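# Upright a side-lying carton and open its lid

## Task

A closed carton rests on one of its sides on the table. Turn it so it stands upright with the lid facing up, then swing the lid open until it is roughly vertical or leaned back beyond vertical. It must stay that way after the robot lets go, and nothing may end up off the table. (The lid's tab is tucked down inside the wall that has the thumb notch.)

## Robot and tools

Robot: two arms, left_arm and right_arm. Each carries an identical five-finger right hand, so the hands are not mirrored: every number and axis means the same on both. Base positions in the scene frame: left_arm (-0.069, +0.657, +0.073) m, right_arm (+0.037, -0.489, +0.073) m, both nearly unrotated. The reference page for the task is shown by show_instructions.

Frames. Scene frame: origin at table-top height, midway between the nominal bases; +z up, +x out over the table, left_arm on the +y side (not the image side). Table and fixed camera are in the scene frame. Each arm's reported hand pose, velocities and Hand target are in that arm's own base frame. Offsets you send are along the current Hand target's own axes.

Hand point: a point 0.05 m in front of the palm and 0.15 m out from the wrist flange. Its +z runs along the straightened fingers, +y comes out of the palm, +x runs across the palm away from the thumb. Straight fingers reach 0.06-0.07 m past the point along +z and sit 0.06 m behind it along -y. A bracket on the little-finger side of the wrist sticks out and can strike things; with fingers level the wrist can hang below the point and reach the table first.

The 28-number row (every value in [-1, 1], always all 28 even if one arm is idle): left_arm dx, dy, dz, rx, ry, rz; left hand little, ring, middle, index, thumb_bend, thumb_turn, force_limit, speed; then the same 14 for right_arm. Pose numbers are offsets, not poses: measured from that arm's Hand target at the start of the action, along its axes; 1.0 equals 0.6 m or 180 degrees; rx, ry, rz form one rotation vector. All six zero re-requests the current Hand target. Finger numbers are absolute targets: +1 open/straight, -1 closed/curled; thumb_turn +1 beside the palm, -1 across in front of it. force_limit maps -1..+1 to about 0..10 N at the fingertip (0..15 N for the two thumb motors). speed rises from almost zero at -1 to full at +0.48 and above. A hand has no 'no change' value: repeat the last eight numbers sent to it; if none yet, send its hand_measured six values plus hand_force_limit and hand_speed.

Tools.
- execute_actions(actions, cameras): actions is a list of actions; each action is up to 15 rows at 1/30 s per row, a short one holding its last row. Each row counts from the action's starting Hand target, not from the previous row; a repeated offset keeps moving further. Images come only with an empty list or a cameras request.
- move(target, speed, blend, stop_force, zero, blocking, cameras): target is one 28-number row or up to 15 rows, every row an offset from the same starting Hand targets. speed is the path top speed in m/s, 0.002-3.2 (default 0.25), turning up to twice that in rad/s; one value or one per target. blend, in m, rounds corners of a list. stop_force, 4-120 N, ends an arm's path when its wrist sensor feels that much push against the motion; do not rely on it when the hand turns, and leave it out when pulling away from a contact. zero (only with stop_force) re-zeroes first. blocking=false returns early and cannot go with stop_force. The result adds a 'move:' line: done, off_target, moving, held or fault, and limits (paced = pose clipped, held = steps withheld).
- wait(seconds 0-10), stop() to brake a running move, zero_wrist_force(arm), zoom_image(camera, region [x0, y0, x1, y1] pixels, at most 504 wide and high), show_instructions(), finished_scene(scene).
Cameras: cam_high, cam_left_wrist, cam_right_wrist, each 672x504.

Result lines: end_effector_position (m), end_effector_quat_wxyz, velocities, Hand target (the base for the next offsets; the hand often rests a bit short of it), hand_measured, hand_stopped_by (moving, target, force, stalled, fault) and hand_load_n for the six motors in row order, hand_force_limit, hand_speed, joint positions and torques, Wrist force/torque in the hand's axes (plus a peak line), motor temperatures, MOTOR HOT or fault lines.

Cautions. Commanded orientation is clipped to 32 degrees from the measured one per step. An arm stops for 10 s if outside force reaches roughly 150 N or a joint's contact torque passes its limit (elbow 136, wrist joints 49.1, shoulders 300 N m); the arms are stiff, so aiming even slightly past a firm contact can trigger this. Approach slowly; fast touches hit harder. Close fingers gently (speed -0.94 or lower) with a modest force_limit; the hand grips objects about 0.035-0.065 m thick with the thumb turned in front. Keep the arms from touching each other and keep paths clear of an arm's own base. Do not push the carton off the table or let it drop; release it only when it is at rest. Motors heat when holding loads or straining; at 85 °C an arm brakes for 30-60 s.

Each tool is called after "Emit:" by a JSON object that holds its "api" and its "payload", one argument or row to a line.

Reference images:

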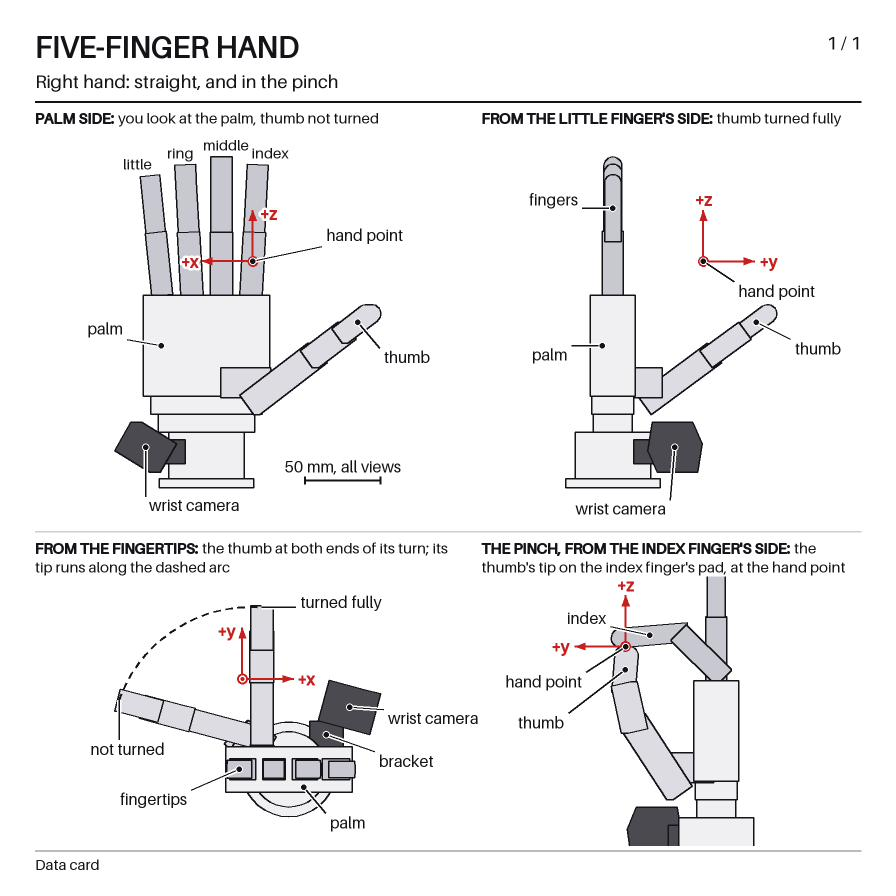

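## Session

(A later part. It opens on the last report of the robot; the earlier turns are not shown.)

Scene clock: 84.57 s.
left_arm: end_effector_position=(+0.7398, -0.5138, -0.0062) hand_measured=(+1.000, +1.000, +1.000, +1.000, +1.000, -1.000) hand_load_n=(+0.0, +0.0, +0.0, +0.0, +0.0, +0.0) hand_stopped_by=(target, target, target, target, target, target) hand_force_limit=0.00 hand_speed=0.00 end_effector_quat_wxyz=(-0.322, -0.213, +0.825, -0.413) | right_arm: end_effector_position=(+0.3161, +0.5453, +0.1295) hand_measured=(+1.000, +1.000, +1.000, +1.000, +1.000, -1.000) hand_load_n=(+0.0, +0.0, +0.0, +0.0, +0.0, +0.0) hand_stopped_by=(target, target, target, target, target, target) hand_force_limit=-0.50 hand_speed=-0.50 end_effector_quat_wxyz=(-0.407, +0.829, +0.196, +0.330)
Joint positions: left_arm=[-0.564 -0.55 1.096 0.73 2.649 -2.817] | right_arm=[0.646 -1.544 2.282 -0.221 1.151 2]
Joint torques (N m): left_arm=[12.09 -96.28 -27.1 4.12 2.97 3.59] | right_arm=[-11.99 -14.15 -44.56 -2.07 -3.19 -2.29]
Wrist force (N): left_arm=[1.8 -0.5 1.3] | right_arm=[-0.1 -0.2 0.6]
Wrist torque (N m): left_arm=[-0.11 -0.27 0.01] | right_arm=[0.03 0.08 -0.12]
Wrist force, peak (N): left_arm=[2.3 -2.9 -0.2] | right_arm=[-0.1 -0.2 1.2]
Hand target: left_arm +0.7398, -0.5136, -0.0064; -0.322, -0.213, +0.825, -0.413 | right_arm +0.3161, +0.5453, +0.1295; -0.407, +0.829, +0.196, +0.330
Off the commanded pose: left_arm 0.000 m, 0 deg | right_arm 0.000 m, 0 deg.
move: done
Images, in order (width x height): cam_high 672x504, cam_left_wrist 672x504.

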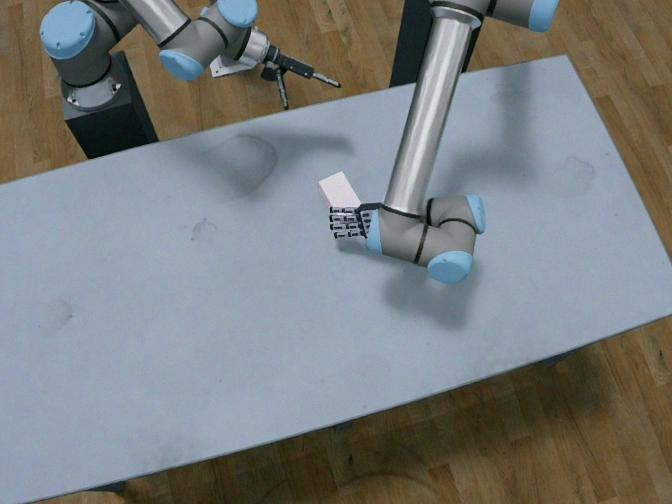

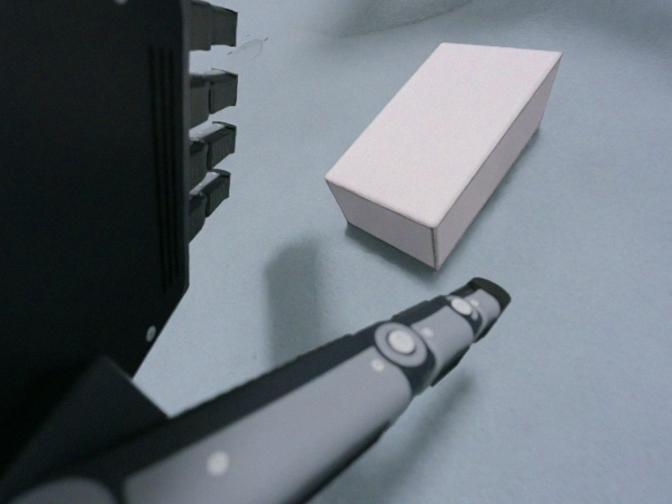

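Emit:
{"api": "move", "payload": {
  "target": [0.0127,0.0637,0.0945,0.0157,-0.0121,-0.0101,1,1,1,1,1,-1,0,0,0,0,0,0,0,0,1,1,1,1,1,-1,-0.5,-0.5],
  "speed": 0.12,
  "cameras": ["cam_high","cam_left_wrist"]
}}

Scene clock: 86.90 s.
left_arm: end_effector_position=(+0.6907, -0.5390, -0.0473) hand_measured=(+1.000, +1.000, +1.000, +1.000, +1.000, -1.000) hand_load_n=(+0.0, +0.0, +0.0, +0.0, +0.0, +0.0) hand_stopped_by=(target, target, target, target, target, target) hand_force_limit=0.00 hand_speed=0.00 end_effector_quat_wxyz=(-0.307, -0.242, +0.817, -0.424) | right_arm: end_effector_position=(+0.3161, +0.5453, +0.1295) hand_measured=(+1.000, +1.000, +1.000, +1.000, +1.000, -1.000) hand_load_n=(+0.0, +0.0, +0.0, +0.0, +0.0, +0.0) hand_stopped_by=(target, target, target, target, target, target) hand_force_limit=-0.50 hand_speed=-0.50 end_effector_quat_wxyz=(-0.407, +0.829, +0.196, +0.330)
Joint positions: left_arm=[-0.621 -0.62 1.281 0.409 2.6 -3.054] | right_arm=[0.646 -1.544 2.282 -0.221 1.151 2]
Joint torques (N m): left_arm=[6.84 -90 -30.55 2.08 3.86 1.15] | right_arm=[-11.93 -15.43 -44.05 -1.65 -3.1 -1.94]
Wrist force (N): left_arm=[2.1 -0.9 2.0] | right_arm=[0.2 -0.3 0.3]
Wrist torque (N m): left_arm=[-0.21 -0.34 -0.01] | right_arm=[0.03 0.05 -0.10]
Wrist force, peak (N): left_arm=[2.5 0.2 2.4] | right_arm=[0.5 -0.4 0.7]
Hand target: left_arm +0.6907, -0.5389, -0.0475; -0.307, -0.242, +0.817, -0.424 | right_arm +0.3161, +0.5453, +0.1295; -0.407, +0.829, +0.196, +0.330
Off the commanded pose: left_arm 0.000 m, 0 deg | right_arm 0.000 m, 0 deg.
move: done
Images, in order (width x height): cam_high 672x504, cam_left_wrist 672x504.

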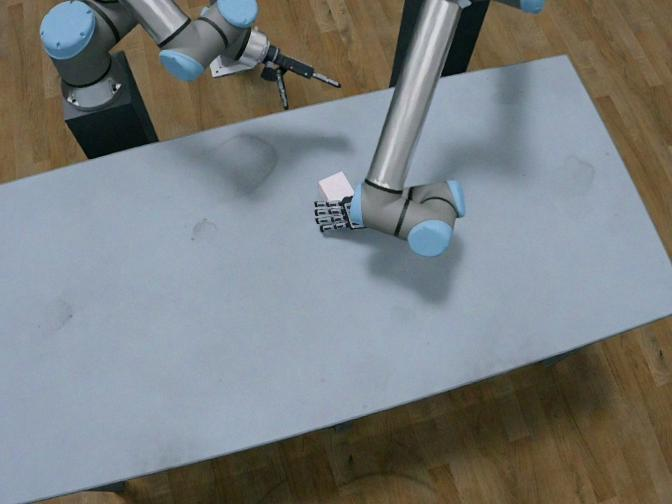

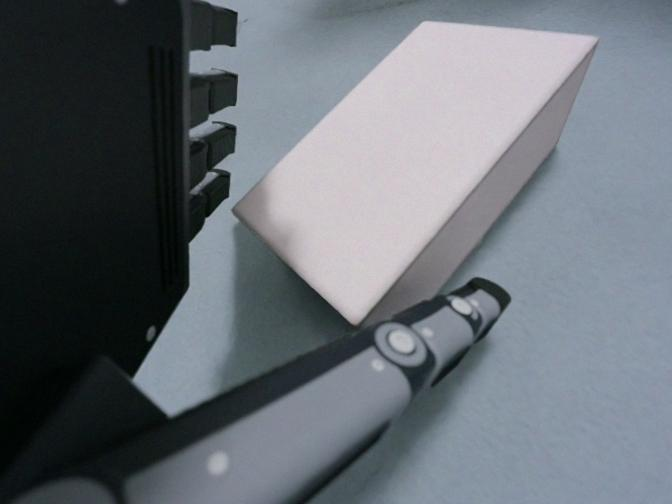

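Emit:
{"api": "move", "payload": {
  "target": [-0.0107,-0.016,0.0063,0,0,0,1,1,1,1,1,-1,0,0,0,0,0,0,0,0,1,1,1,1,1,-1,-0.5,-0.5],
  "speed": 0.1
}}

Emit:
{"api": "move", "payload": {
  "target": [0,0,0,0,0,0,1,1,0.1,0.1,1,-1,-0.5,-0.9,0,0,0,0,0,0,1,1,1,1,1,-1,-0.5,-0.5],
  "cameras": ["cam_high","cam_left_wrist"]
}}

Scene clock: 88.17 s.
left_arm: end_effector_position=(+0.7004, -0.5463, -0.0486) hand_measured=(+1.000, +1.000, +1.000, +1.000, +1.000, -1.000) hand_load_n=(+0.0, +0.0, +0.0, +0.0, +0.0, +0.0) hand_stopped_by=(target, target, target, target, target, target) hand_force_limit=0.00 hand_speed=0.00 end_effector_quat_wxyz=(-0.307, -0.242, +0.817, -0.424) | right_arm: end_effector_position=(+0.3161, +0.5453, +0.1295) hand_measured=(+1.000, +1.000, +1.000, +1.000, +1.000, -1.000) hand_load_n=(+0.0, +0.0, +0.0, +0.0, +0.0, +0.0) hand_stopped_by=(target, target, target, target, target, target) hand_force_limit=-0.50 hand_speed=-0.50 end_effector_quat_wxyz=(-0.407, +0.829, +0.196, +0.330)
Joint positions: left_arm=[-0.622 -0.602 1.247 0.425 2.599 -3.055] | right_arm=[0.646 -1.544 2.282 -0.221 1.151 2]
Joint torques (N m): left_arm=[-16.56 -124.6 -23.65 1.51 -1.02 -0.94] | right_arm=[-12.72 -13.21 -43.94 -1.57 -2.93 -2.32]
Wrist force (N): left_arm=[1.9 -0.8 1.5] | right_arm=[-0.5 -0.4 0.9]
Wrist torque (N m): left_arm=[-0.17 -0.31 0.13] | right_arm=[-0.01 0.13 -0.15]
Wrist force, peak (N): left_arm=[1.9 -1.1 2.0] | right_arm=[-0.5 -0.4 0.9]
Hand target: left_arm +0.7003, -0.5463, -0.0485; -0.307, -0.242, +0.817, -0.424 | right_arm +0.3161, +0.5453, +0.1295; -0.407, +0.829, +0.196, +0.330
Off the commanded pose: left_arm 0.000 m, 0 deg | right_arm 0.000 m, 0 deg.
move: done

Scene clock: 91.30 s.
left_arm: end_effector_position=(+0.7003, -0.5463, -0.0485) hand_measured=(+1.000, +1.000, +0.228, +0.202, +1.000, -1.000) hand_load_n=(+0.0, +0.0, +1.0, +5.0, +1.0, -0.5) hand_stopped_by=(target, target, force, force, target, target) hand_force_limit=-0.50 hand_speed=-0.90 end_effector_quat_wxyz=(-0.307, -0.242, +0.817, -0.424) | right_arm: end_effector_position=(+0.3161, +0.5453, +0.1295) hand_measured=(+1.000, +1.000, +1.000, +1.000, +1.000, -1.000) hand_load_n=(+0.0, +0.0, +0.0, +0.0, +0.0, +0.0) hand_stopped_by=(target, target, target, target, target, target) hand_force_limit=-0.50 hand_speed=-0.50 end_effector_quat_wxyz=(-0.407, +0.829, +0.196, +0.330)
Joint positions: left_arm=[-0.622 -0.602 1.247 0.425 2.599 -3.055] | right_arm=[0.646 -1.544 2.282 -0.221 1.151 2]
Joint torques (N m): left_arm=[-18.5 -124.85 -27.92 -0.58 -0.79 2.96] | right_arm=[-13.63 -14.5 -43.47 -1.41 -2.89 -2.23]
Wrist force (N): left_arm=[1.9 -0.8 1.5] | right_arm=[-0.3 -0.2 0.8]
Wrist torque (N m): left_arm=[-0.17 -0.31 0.13] | right_arm=[0.02 0.11 -0.13]
Wrist force, peak (N): left_arm=[2.5 -0.8 1.8] | right_arm=[0.3 -0.2 1.0]
Hand target: left_arm +0.7003, -0.5463, -0.0485; -0.307, -0.242, +0.817, -0.424 | right_arm +0.3161, +0.5453, +0.1295; -0.407, +0.829, +0.196, +0.330
Off the commanded pose: left_arm 0.000 m, 0 deg | right_arm 0.000 m, 0 deg.
move: done
Images, in order (width x height): cam_high 672x504, cam_left_wrist 672x504.

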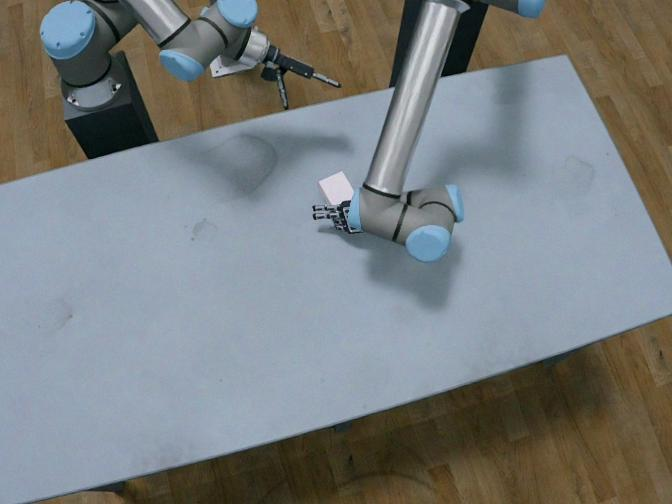

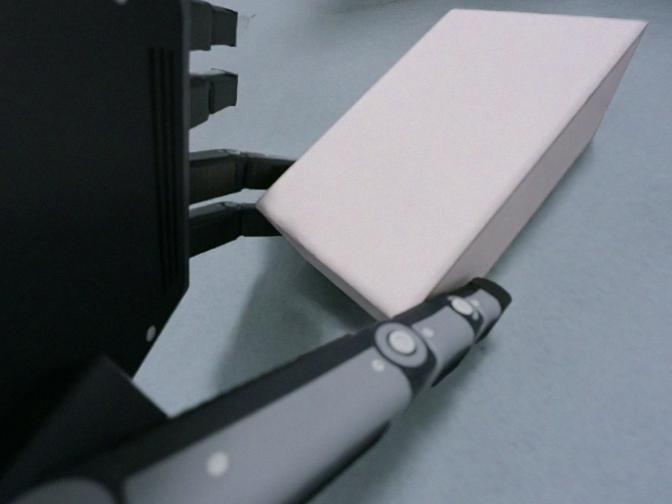

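Emit:
{"api": "move", "payload": {
  "target": [
    [0.1768,-0.1361,-0.1131,0,0,0,1,1,0.1,0.1,1,-1,-0.5,-0.9,0.292,0.2395,-0.458,0.1,-0.1,0.06,1,1,1,1,1,1,0,0],
    [0.3235,-0.2155,-0.1885,0,-0.005,0.5805,1,1,0.1,0.1,1,-1,-0.5,-0.9,0.534,0.5413,0.0363,0.2778,-0.2613,0.1718,1,1,1,1,1,1,0,0]
  ],
  "speed": 0.25,
  "blend": 0.03,
  "cameras": ["all"]
}}

Scene clock: 98.93 s.
left_arm: end_effector_position=(+0.6839, -0.5451, +0.2102) hand_measured=(+1.000, +1.000, +0.228, +0.202, +1.000, -1.000) hand_load_n=(+0.0, +0.0, +1.5, +5.0, +0.5, -0.5) hand_stopped_by=(target, target, force, force, target, target) hand_force_limit=-0.50 hand_speed=-0.90 end_effector_quat_wxyz=(+0.152, +0.495, +0.694, -0.501) | right_arm: end_effector_position=(+0.7431, +0.3885, +0.1691) hand_measured=(+1.000, +1.000, +1.000, +1.000, +1.000, +1.000) hand_load_n=(-0.5, +0.0, +0.0, +0.0, +0.0, +0.0) hand_stopped_by=(target, target, target, target, target, target) hand_force_limit=0.00 hand_speed=0.00 end_effector_quat_wxyz=(+0.666, -0.666, -0.236, +0.236)
Joint positions: left_arm=[-0.643 -0.976 1.494 0.5 2.581 -1.285] | right_arm=[0.028 -0.548 1.299 2.39 0.654 0]
Joint torques (N m): left_arm=[-3.59 -72.28 -42.09 2.41 2.43 0.26] | right_arm=[-9.75 -127.14 -27.66 2.48 -2.68 1.99]
Wrist force (N): left_arm=[-1.2 -0.9 2.4] | right_arm=[-0.3 -0.2 0.3]
Wrist torque (N m): left_arm=[-0.14 -0.11 -0.08] | right_arm=[0.20 0.05 -0.16]
Wrist force, peak (N): left_arm=[-0.9 -1.5 2.8] | right_arm=[-2.2 -1.6 2.5]
Hand target: left_arm +0.6839, -0.5452, +0.2102; +0.152, +0.495, +0.694, -0.501 | right_arm +0.7432, +0.3884, +0.1692; +0.667, -0.666, -0.236, +0.236
Off the commanded pose: left_arm 0.000 m, 0 deg | right_arm 0.000 m, 0 deg.
move: done

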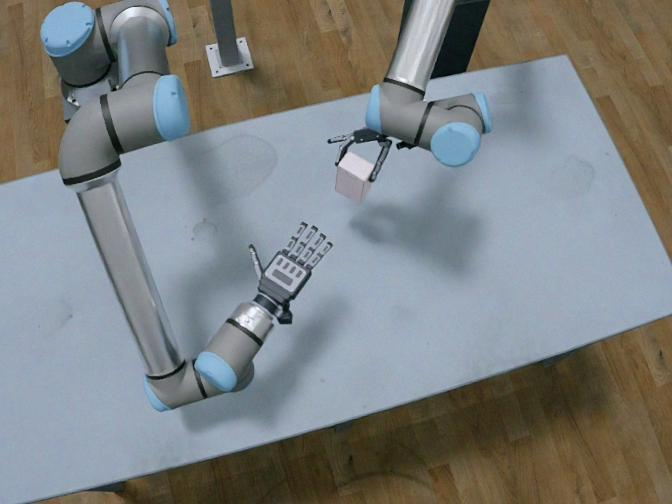

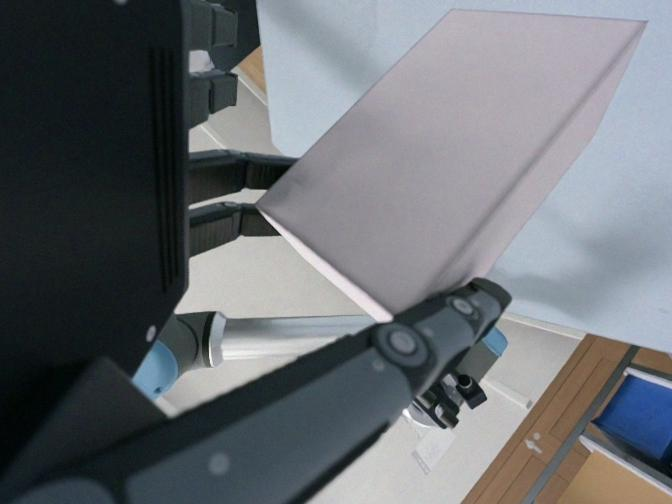

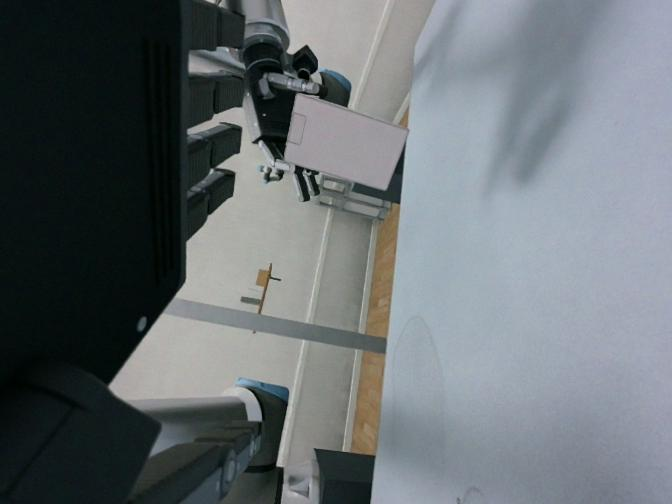

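Emit:
{"api": "zoom_image", "payload": {
  "camera": "cam_right_wrist",
  "region": [250, 70, 430, 220]
}}

Emit:
{"api": "zoom_image", "payload": {
  "camera": "cam_high",
  "region": [220, 110, 430, 330]
}}

Scaled by 2.800 from the camera's 672x504 image, which has a finer 960x720 frame.

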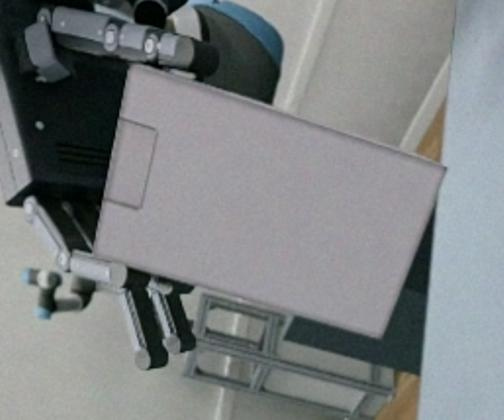

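Scaled by 2.291 from the camera's 672x504 image, which has a finer 960x720 frame.

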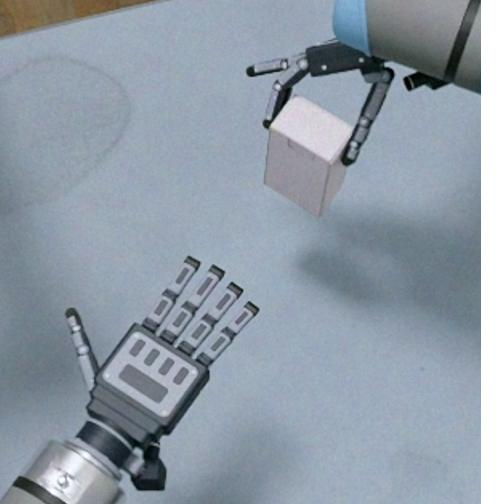

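Emit:
{"api": "move", "payload": {
  "target": [0,0,0,0,0,0,1,1,0.1,0.1,1,-1,-0.5,-0.9,0.0233,0.036,0.183,0,0,0,-1,-1,-1,1,1,1,0,0],
  "speed": 0.2,
  "cameras": ["cam_high","cam_right_wrist"]
}}

Emit:
{"api": "zoom_image", "payload": {
  "camera": "cam_right_wrist",
  "region": [150, 40, 450, 290]
}}

Emit:
{"api": "zoom_image", "payload": {
  "camera": "cam_high",
  "region": [270, 110, 430, 270]
}}

Scene clock: 100.90 s.
left_arm: end_effector_position=(+0.6839, -0.5452, +0.2102) hand_measured=(+1.000, +1.000, +0.228, +0.202, +1.000, -1.000) hand_load_n=(+0.0, +0.0, +1.5, +5.0, +0.5, -1.0) hand_stopped_by=(target, target, force, force, target, target) hand_force_limit=-0.50 hand_speed=-0.90 end_effector_quat_wxyz=(+0.152, +0.495, +0.694, -0.501) | right_arm: end_effector_position=(+0.6849, +0.4825, +0.1477) hand_measured=(-1.000, -1.000, -1.000, +1.000, +1.000, +1.000) hand_load_n=(+0.0, +0.0, +0.0, +0.0, +0.0, -0.5) hand_stopped_by=(target, target, target, target, target, target) hand_force_limit=0.00 hand_speed=0.00 end_effector_quat_wxyz=(+0.667, -0.666, -0.236, +0.236)
Joint positions: left_arm=[-0.643 -0.976 1.494 0.499 2.581 -1.285] | right_arm=[0.134 -0.56 1.381 2.321 0.547 0]
Joint torques (N m): left_arm=[-15.65 -73.57 -41.07 -1.3 0.04 2.86] | right_arm=[3.45 -91.95 -41.08 3.41 1.93 0.98]
Wrist force (N): left_arm=[-1.1 -1.4 2.3] | right_arm=[-0.4 0.3 0.8]
Wrist torque (N m): left_arm=[-0.21 -0.12 -0.09] | right_arm=[0.28 0.04 -0.20]
Wrist force, peak (N): left_arm=[-1.1 -1.5 2.6] | right_arm=[0.1 0.4 2.5]
Hand target: left_arm +0.6839, -0.5452, +0.2102; +0.152, +0.495, +0.694, -0.501 | right_arm +0.6849, +0.4825, +0.1476; +0.667, -0.666, -0.236, +0.236
Off the commanded pose: left_arm 0.000 m, 0 deg | right_arm 0.000 m, 0 deg.
move: done
Images, in order (width x height): cam_high 672x504, cam_right_wrist 672x504.

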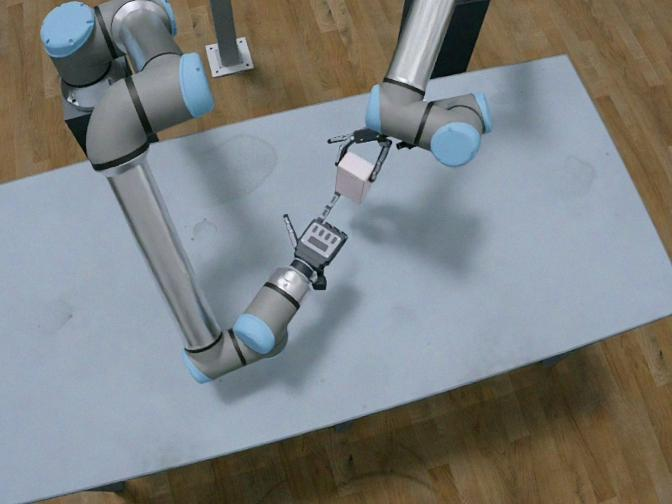

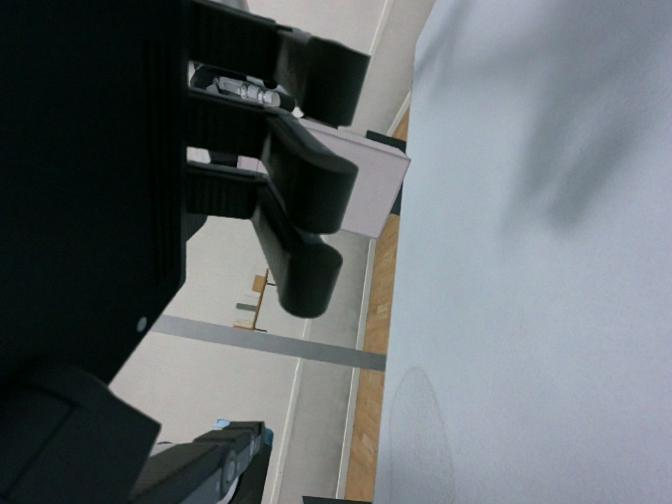

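Scaled by 1.680 from the camera's 672x504 image, which has a finer 960x720 frame.

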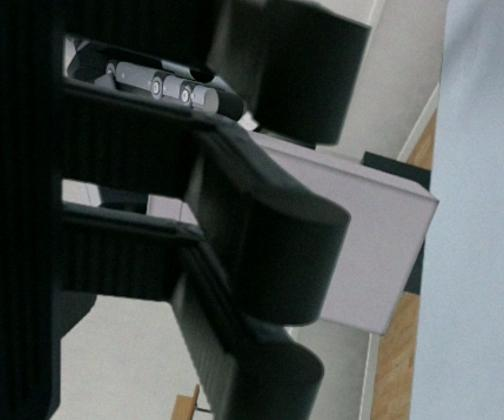

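Scaled by 3.150 from the camera's 672x504 image, which has a finer 960x720 frame.

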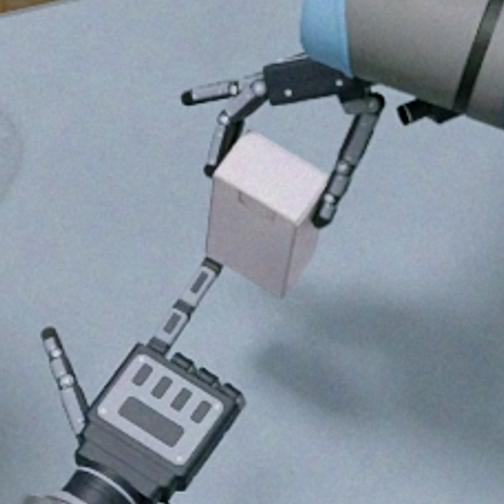

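Emit:
{"api": "move", "payload": {
  "target": [0,0,0,0,0,0,1,1,0.1,0.1,1,-1,-0.5,-0.9,0,0,0.1,0,0,0,-1,-1,-1,1,1,1,0,0],
  "speed": 0.03,
  "stop_force": 4,
  "cameras": ["cam_high","cam_right_wrist"]
}}

Emit:
{"api": "zoom_image", "payload": {
  "camera": "cam_high",
  "region": [310, 130, 400, 230]
}}

Scene clock: 104.90 s.
left_arm: end_effector_position=(+0.6839, -0.5452, +0.2102) hand_measured=(+1.000, +1.000, +0.228, +0.202, +1.000, -1.000) hand_load_n=(+0.0, +0.0, +2.0, +5.0, +0.5, -2.0) hand_stopped_by=(target, target, force, force, target, target) hand_force_limit=-0.50 hand_speed=-0.90 end_effector_quat_wxyz=(+0.152, +0.495, +0.694, -0.501) | right_arm: end_effector_position=(+0.6480, +0.5279, +0.1476) hand_measured=(-1.000, -1.000, -1.000, +1.000, +1.000, +1.000) hand_load_n=(+0.0, +0.0, +0.0, +0.0, +0.0, -0.5) hand_stopped_by=(target, target, target, target, target, target) hand_force_limit=0.00 hand_speed=0.00 end_effector_quat_wxyz=(+0.667, -0.666, -0.236, +0.236)
Joint positions: left_arm=[-0.643 -0.976 1.494 0.499 2.581 -1.285] | right_arm=[0.191 -0.581 1.431 2.292 0.491 0]
Joint torques (N m): left_arm=[-16.43 -75.28 -38.13 -1.13 -0.35 -0.26] | right_arm=[-10.15 -82.41 -39.12 2.94 2.7 -1.1]
Wrist force (N): left_arm=[1.4 -1.1 2.2] | right_arm=[-0.8 -1.6 -0.8]
Wrist torque (N m): left_arm=[-0.20 -0.15 -0.12] | right_arm=[0.42 0.07 -0.22]
Wrist force, peak (N): left_arm=[4.2 -4.1 0.8] | right_arm=[-0.1 -1.7 -4.4]
Hand target: left_arm +0.6839, -0.5452, +0.2102; +0.152, +0.495, +0.694, -0.501 | right_arm +0.6480, +0.5279, +0.1476; +0.667, -0.666, -0.236, +0.236 (not the last commanded pose)
Off the commanded pose: left_arm 0.000 m, 0 deg | right_arm 0.002 m, 0 deg.
move: contact (right_arm)
Images, in order (width x height): cam_high 672x504, cam_right_wrist 672x504.

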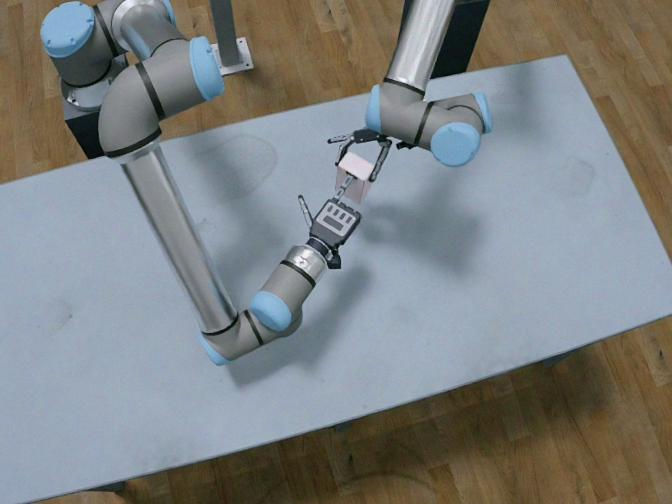

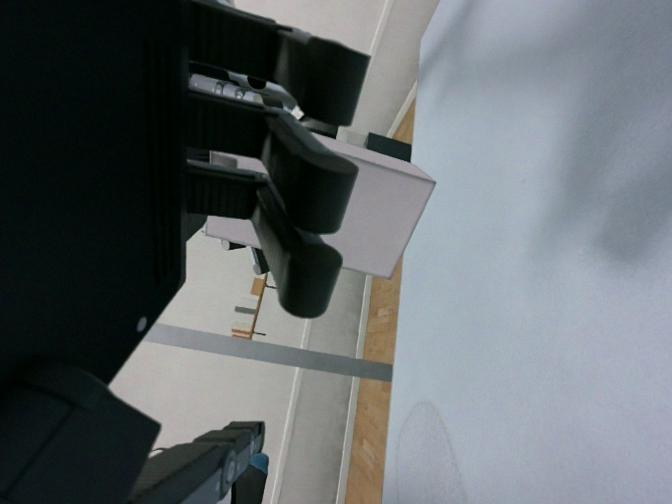

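Scaled by 5.040 from the camera's 672x504 image, which has a finer 960x720 frame.

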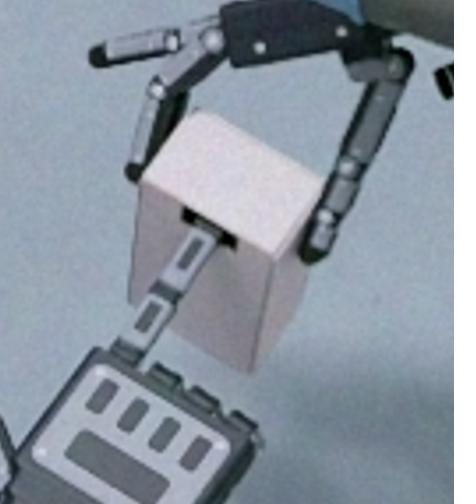

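Emit:
{"api": "move", "payload": {
  "target": [0,0,0,0,0,0,1,1,0.1,0.1,1,-1,-0.5,-0.9,0,-0.042,0.012,0,0,0,-1,-1,-1,1,1,1,0,0],
  "speed": 0.04,
  "stop_force": 10,
  "cameras": ["cam_high","cam_right_wrist"]
}}

Emit:
{"api": "zoom_image", "payload": {
  "camera": "cam_high",
  "region": [310, 130, 400, 230]
}}

Scene clock: 107.17 s.
left_arm: end_effector_position=(+0.6839, -0.5452, +0.2102) hand_measured=(+1.000, +1.000, +0.228, +0.202, +1.000, -1.000) hand_load_n=(+0.0, +0.0, +0.0, +4.0, +1.0, -3.0) hand_stopped_by=(target, target, force, force, target, target) hand_force_limit=-0.50 hand_speed=-0.90 end_effector_quat_wxyz=(+0.152, +0.495, +0.694, -0.501) | right_arm: end_effector_position=(+0.6435, +0.5335, +0.1728) hand_measured=(-1.000, -1.000, -1.000, +1.000, +1.000, +1.000) hand_load_n=(+0.0, +0.0, +0.0, +0.0, +0.0, +0.0) hand_stopped_by=(target, target, target, target, target, target) hand_force_limit=0.00 hand_speed=0.00 end_effector_quat_wxyz=(+0.667, -0.666, -0.236, +0.236)
Joint positions: left_arm=[-0.643 -0.976 1.494 0.499 2.581 -1.285] | right_arm=[0.198 -0.614 1.442 2.314 0.483 0]
Joint torques (N m): left_arm=[-16.81 -78.73 -36.63 -0.72 -0.56 -1.89] | right_arm=[-10.53 -81.81 -39.16 -1.18 1.87 -1.47]
Wrist force (N): left_arm=[1.0 -1.1 1.1] | right_arm=[-1.1 -0.8 -0.9]
Wrist torque (N m): left_arm=[-0.20 -0.21 -0.10] | right_arm=[0.42 -0.10 -0.25]
Wrist force, peak (N): left_arm=[3.7 -1.2 -2.3] | right_arm=[-4.2 -1.6 -5.2]
Hand target: left_arm +0.6839, -0.5452, +0.2102; +0.152, +0.495, +0.694, -0.501 | right_arm +0.6435, +0.5335, +0.1728; +0.667, -0.666, -0.236, +0.236
Off the commanded pose: left_arm 0.000 m, 0 deg | right_arm 0.000 m, 0 deg.
move: done
Images, in order (width x height): cam_high 672x504, cam_right_wrist 672x504.

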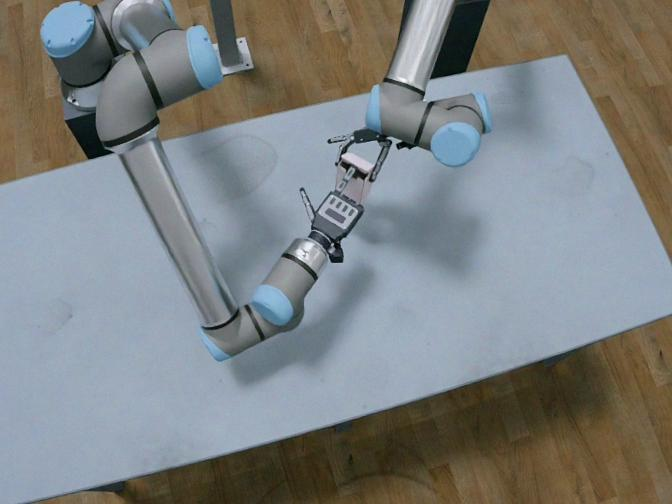

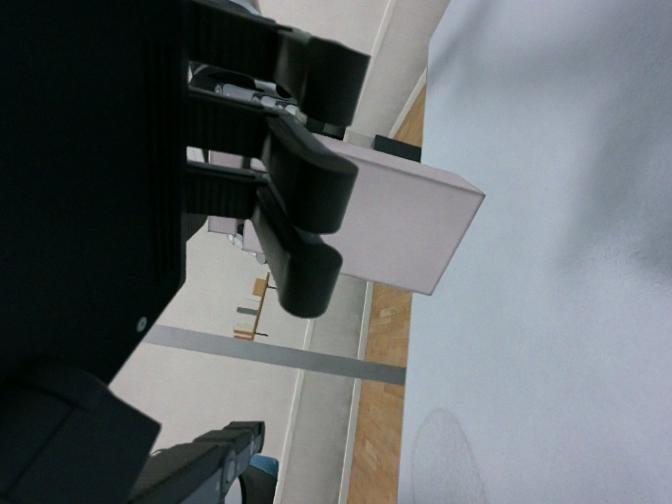

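Scaled by 5.040 from the camera's 672x504 image, which has a finer 960x720 frame.

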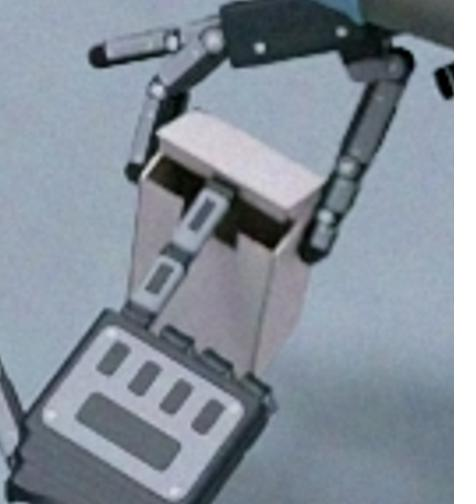

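Emit:
{"api": "move", "payload": {
  "target": [0,0,0,0,0,0,1,1,0.1,0.1,1,-1,-0.5,-0.9,0,-0.045,0.03,0,0,0,-1,-1,-1,1,1,1,0,0],
  "speed": 0.06,
  "stop_force": 10,
  "cameras": ["cam_high","cam_right_wrist","cam_left_wrist"]
}}

Emit:
{"api": "zoom_image", "payload": {
  "camera": "cam_high",
  "region": [310, 120, 400, 220]
}}

Scene clock: 111.63 s.
left_arm: end_effector_position=(+0.6839, -0.5452, +0.2102) hand_measured=(+1.000, +1.000, +0.228, +0.202, +1.000, -1.000) hand_load_n=(+0.0, +0.0, +0.0, +4.5, +0.5, -2.0) hand_stopped_by=(target, target, force, force, target, target) hand_force_limit=-0.50 hand_speed=-0.90 end_effector_quat_wxyz=(+0.152, +0.495, +0.694, -0.501) | right_arm: end_effector_position=(+0.6322, +0.5474, +0.1998) hand_measured=(-1.000, -1.000, -1.000, +1.000, +1.000, +1.000) hand_load_n=(+0.0, +0.0, +0.0, +0.0, +0.0, +0.0) hand_stopped_by=(target, target, target, target, target, target) hand_force_limit=0.00 hand_speed=0.00 end_effector_quat_wxyz=(+0.667, -0.666, -0.236, +0.236)
Joint positions: left_arm=[-0.643 -0.976 1.494 0.499 2.581 -1.285] | right_arm=[0.216 -0.653 1.459 2.335 0.465 0]
Joint torques (N m): left_arm=[-17.36 -84.9 -33.15 -1.02 -0.34 -2.59] | right_arm=[-12.57 -81.06 -41.4 -1.29 2.88 -1.52]
Wrist force (N): left_arm=[-0.4 -0.8 2.4] | right_arm=[-1.0 -0.8 0.2]
Wrist torque (N m): left_arm=[-0.17 -0.15 -0.09] | right_arm=[0.32 0.07 -0.24]
Wrist force, peak (N): left_arm=[-0.6 -1.2 2.5] | right_arm=[-2.2 -0.5 -1.5]
Hand target: left_arm +0.6839, -0.5452, +0.2102; +0.152, +0.495, +0.694, -0.501 | right_arm +0.6322, +0.5474, +0.1998; +0.667, -0.666, -0.236, +0.236
Off the commanded pose: left_arm 0.000 m, 0 deg | right_arm 0.000 m, 0 deg.
move: done

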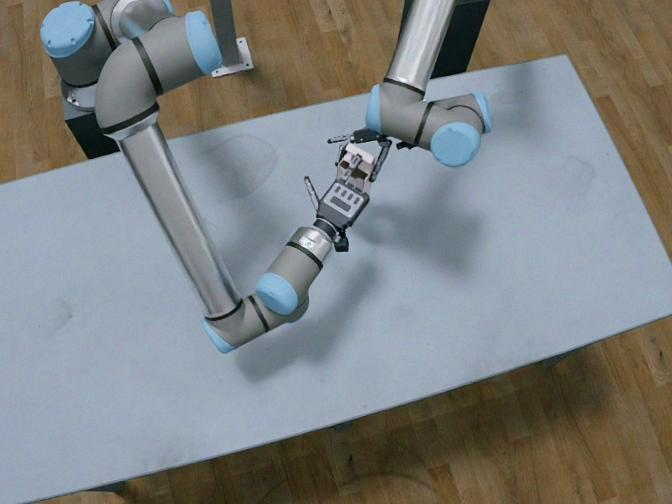

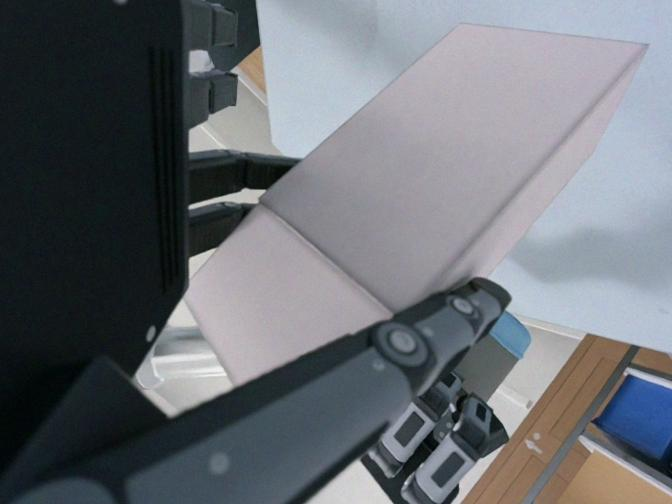

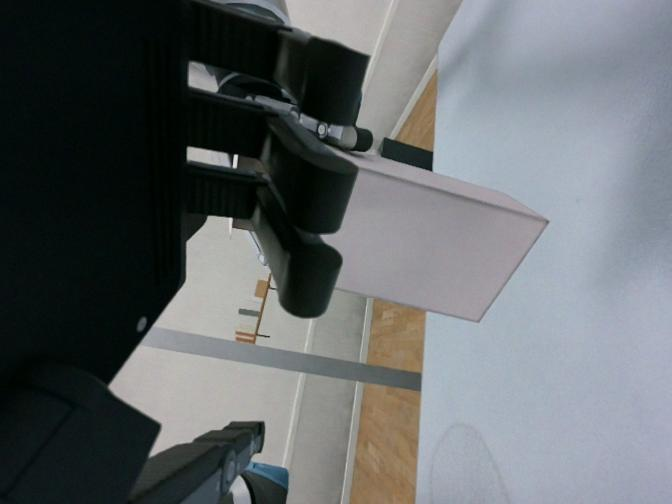

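Scaled by 5.040 from the camera's 672x504 image, which has a finer 960x720 frame.

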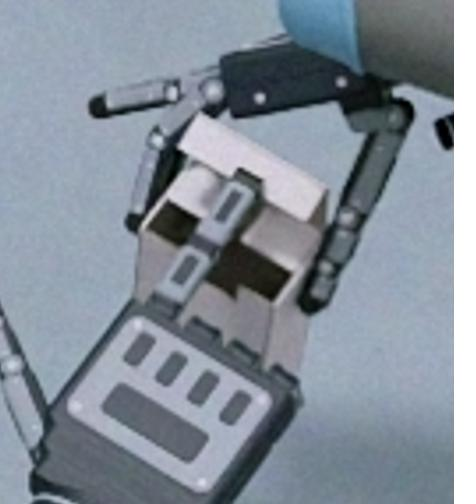

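Emit:
{"api": "move", "payload": {
  "target": [
    [0,0,0,0,0,0,1,1,0.1,0.1,1,-1,-0.5,-0.9,0,0,-0.167,0,0,0,-1,-1,-1,1,1,1,0,0],
    [-0.0707,-0.0545,-0.0453,0,0,0,1,1,0.1,0.1,1,-1,-0.5,-0.9,0,0.1417,-0.167,0,0,0,-1,-1,-1,1,1,1,0,0]
  ],
  "speed": 0.12,
  "cameras": ["cam_high","cam_right_wrist","cam_left_wrist"]
}}

Emit:
{"api": "zoom_image", "payload": {
  "camera": "cam_high",
  "region": [290, 90, 420, 220]
}}

Scene clock: 114.10 s.
left_arm: end_effector_position=(+0.6838, -0.5451, +0.2705) hand_measured=(+1.000, +1.000, +0.228, +0.202, +1.000, -1.000) hand_load_n=(+0.0, +0.0, +0.0, +4.5, +0.5, -1.0) hand_stopped_by=(target, target, force, force, target, target) hand_force_limit=-0.50 hand_speed=-0.90 end_effector_quat_wxyz=(+0.152, +0.495, +0.694, -0.501) | right_arm: end_effector_position=(+0.6954, +0.4697, +0.1147) hand_measured=(-1.000, -1.000, -1.000, +1.000, +1.000, +1.000) hand_load_n=(+0.0, +0.0, +0.0, +0.0, +0.0, +0.0) hand_stopped_by=(target, target, target, target, target, target) hand_force_limit=0.00 hand_speed=0.00 end_effector_quat_wxyz=(+0.667, -0.666, -0.236, +0.236)
Joint positions: left_arm=[-0.643 -1.021 1.45 0.588 2.581 -1.285] | right_arm=[0.119 -0.513 1.354 2.3 0.563 0]
Joint torques (N m): left_arm=[-16.26 -68.74 -31.38 -1.04 -0.53 2.77] | right_arm=[12.31 -131.88 -23.14 3.73 -2.56 1.01]
Wrist force (N): left_arm=[-1.1 -1.0 2.4] | right_arm=[-0.2 -0.4 0.3]
Wrist torque (N m): left_arm=[-0.15 -0.12 -0.08] | right_arm=[0.21 0.04 -0.20]
Wrist force, peak (N): left_arm=[-1.5 -1.8 2.5] | right_arm=[-0.1 -1.9 0.7]
Hand target: left_arm +0.6838, -0.5451, +0.2703; +0.152, +0.495, +0.694, -0.501 | right_arm +0.6953, +0.4697, +0.1148; +0.667, -0.666, -0.236, +0.236
Off the commanded pose: left_arm 0.000 m, 0 deg | right_arm 0.000 m, 0 deg.
move: done

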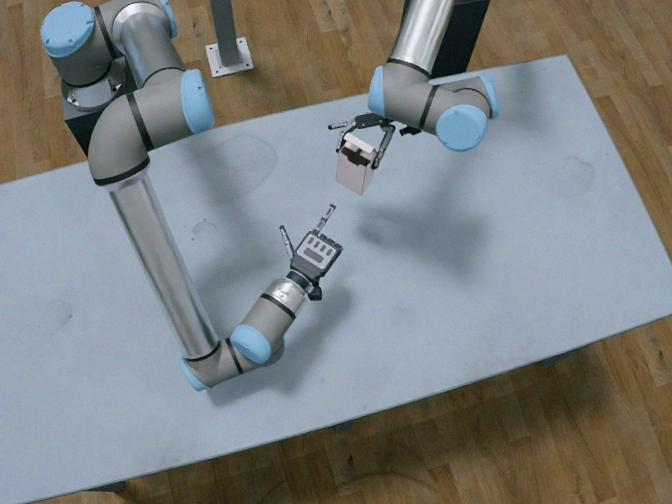

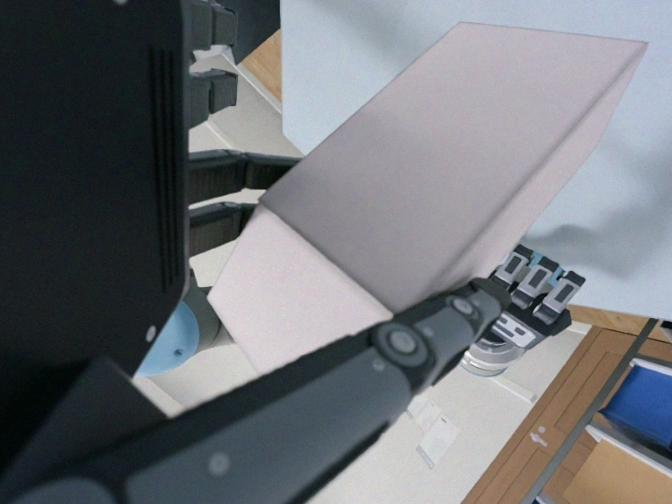

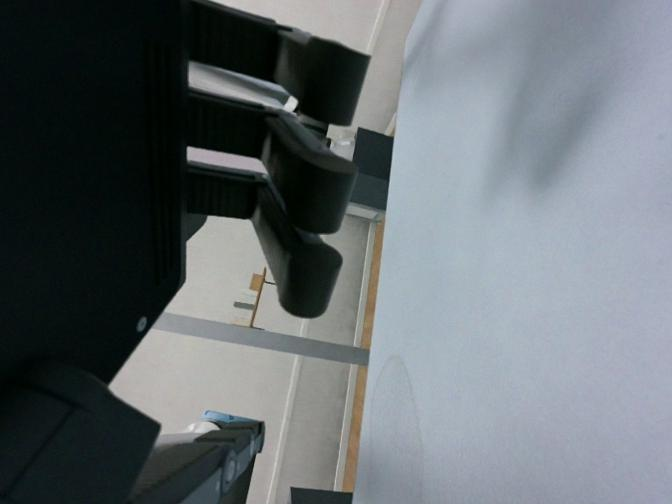

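Scaled by 3.877 from the camera's 672x504 image, which has a finer 960x720 frame.

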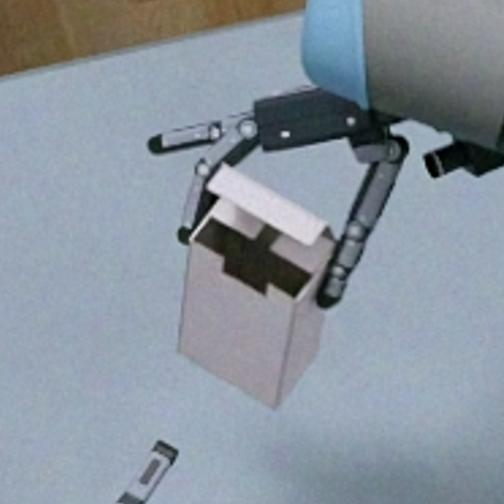

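Emit:
{"api": "move", "payload": {
  "target": [0,0,0,0,0,0,1,1,0.1,0.1,1,-1,-0.5,-0.9,0,0,0.19,0,0,0,-1,-1,-1,1,1,1,0,0],
  "speed": 0.06,
  "stop_force": 6,
  "cameras": ["cam_high","cam_left_wrist"]
}}

Emit:
{"api": "zoom_image", "payload": {
  "camera": "cam_high",
  "region": [290, 90, 420, 220]
}}

Scene clock: 117.60 s.
left_arm: end_effector_position=(+0.6838, -0.5451, +0.2703) hand_measured=(+1.000, +1.000, +0.228, +0.200, +1.000, -1.000) hand_load_n=(+0.0, -0.5, +0.0, +0.0, +0.0, +0.0) hand_stopped_by=(target, target, force, force, target, target) hand_force_limit=-0.50 hand_speed=-0.90 end_effector_quat_wxyz=(+0.152, +0.495, +0.694, -0.501) | right_arm: end_effector_position=(+0.6235, +0.5582, +0.1148) hand_measured=(-1.000, -1.000, -1.000, +1.000, +1.000, +1.000) hand_load_n=(+0.0, +0.0, +0.0, +0.0, +0.0, -0.5) hand_stopped_by=(target, target, target, target, target, target) hand_force_limit=0.00 hand_speed=0.00 end_effector_quat_wxyz=(+0.667, -0.666, -0.236, +0.236)
Joint positions: left_arm=[-0.643 -1.021 1.45 0.588 2.581 -1.285] | right_arm=[0.23 -0.551 1.448 2.245 0.451 0]
Joint torques (N m): left_arm=[5.97 -68.34 -29.29 -1.47 3.16 3.73] | right_arm=[-12.85 -83.71 -38.33 3.47 2.9 0.6]
Wrist force (N): left_arm=[-1.4 -1.4 2.4] | right_arm=[0.0 0.2 0.7]
Wrist torque (N m): left_arm=[-0.20 -0.09 -0.12] | right_arm=[0.25 -0.02 -0.15]
Wrist force, peak (N): left_arm=[-1.1 -1.8 2.5] | right_arm=[-0.7 1.6 -0.6]
Hand target: left_arm +0.6838, -0.5451, +0.2703; +0.152, +0.495, +0.694, -0.501 | right_arm +0.6235, +0.5582, +0.1148; +0.667, -0.666, -0.236, +0.236
Off the commanded pose: left_arm 0.000 m, 0 deg | right_arm 0.000 m, 0 deg.
move: done
Images, in order (width x height): cam_high 672x504, cam_left_wrist 672x504.

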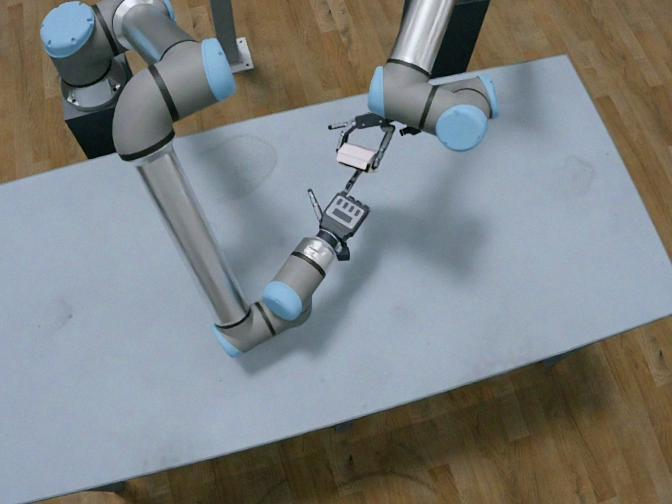

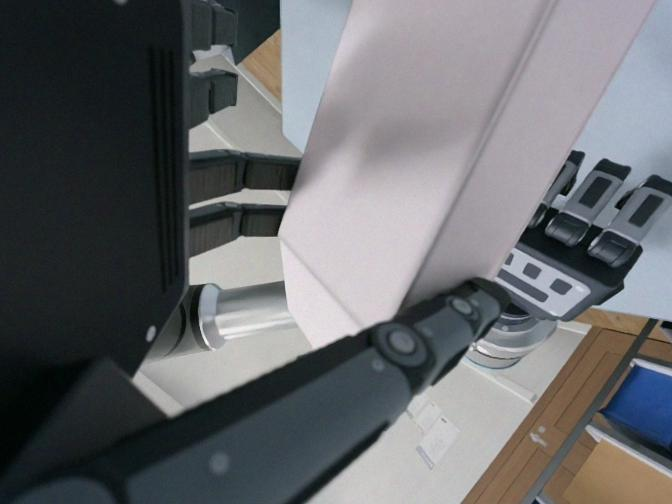

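Scaled by 3.877 from the camera's 672x504 image, which has a finer 960x720 frame.

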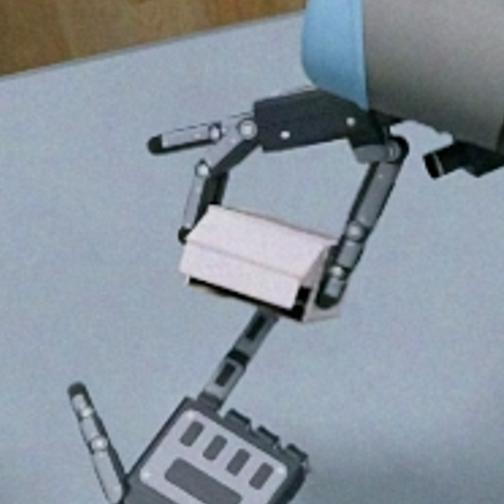

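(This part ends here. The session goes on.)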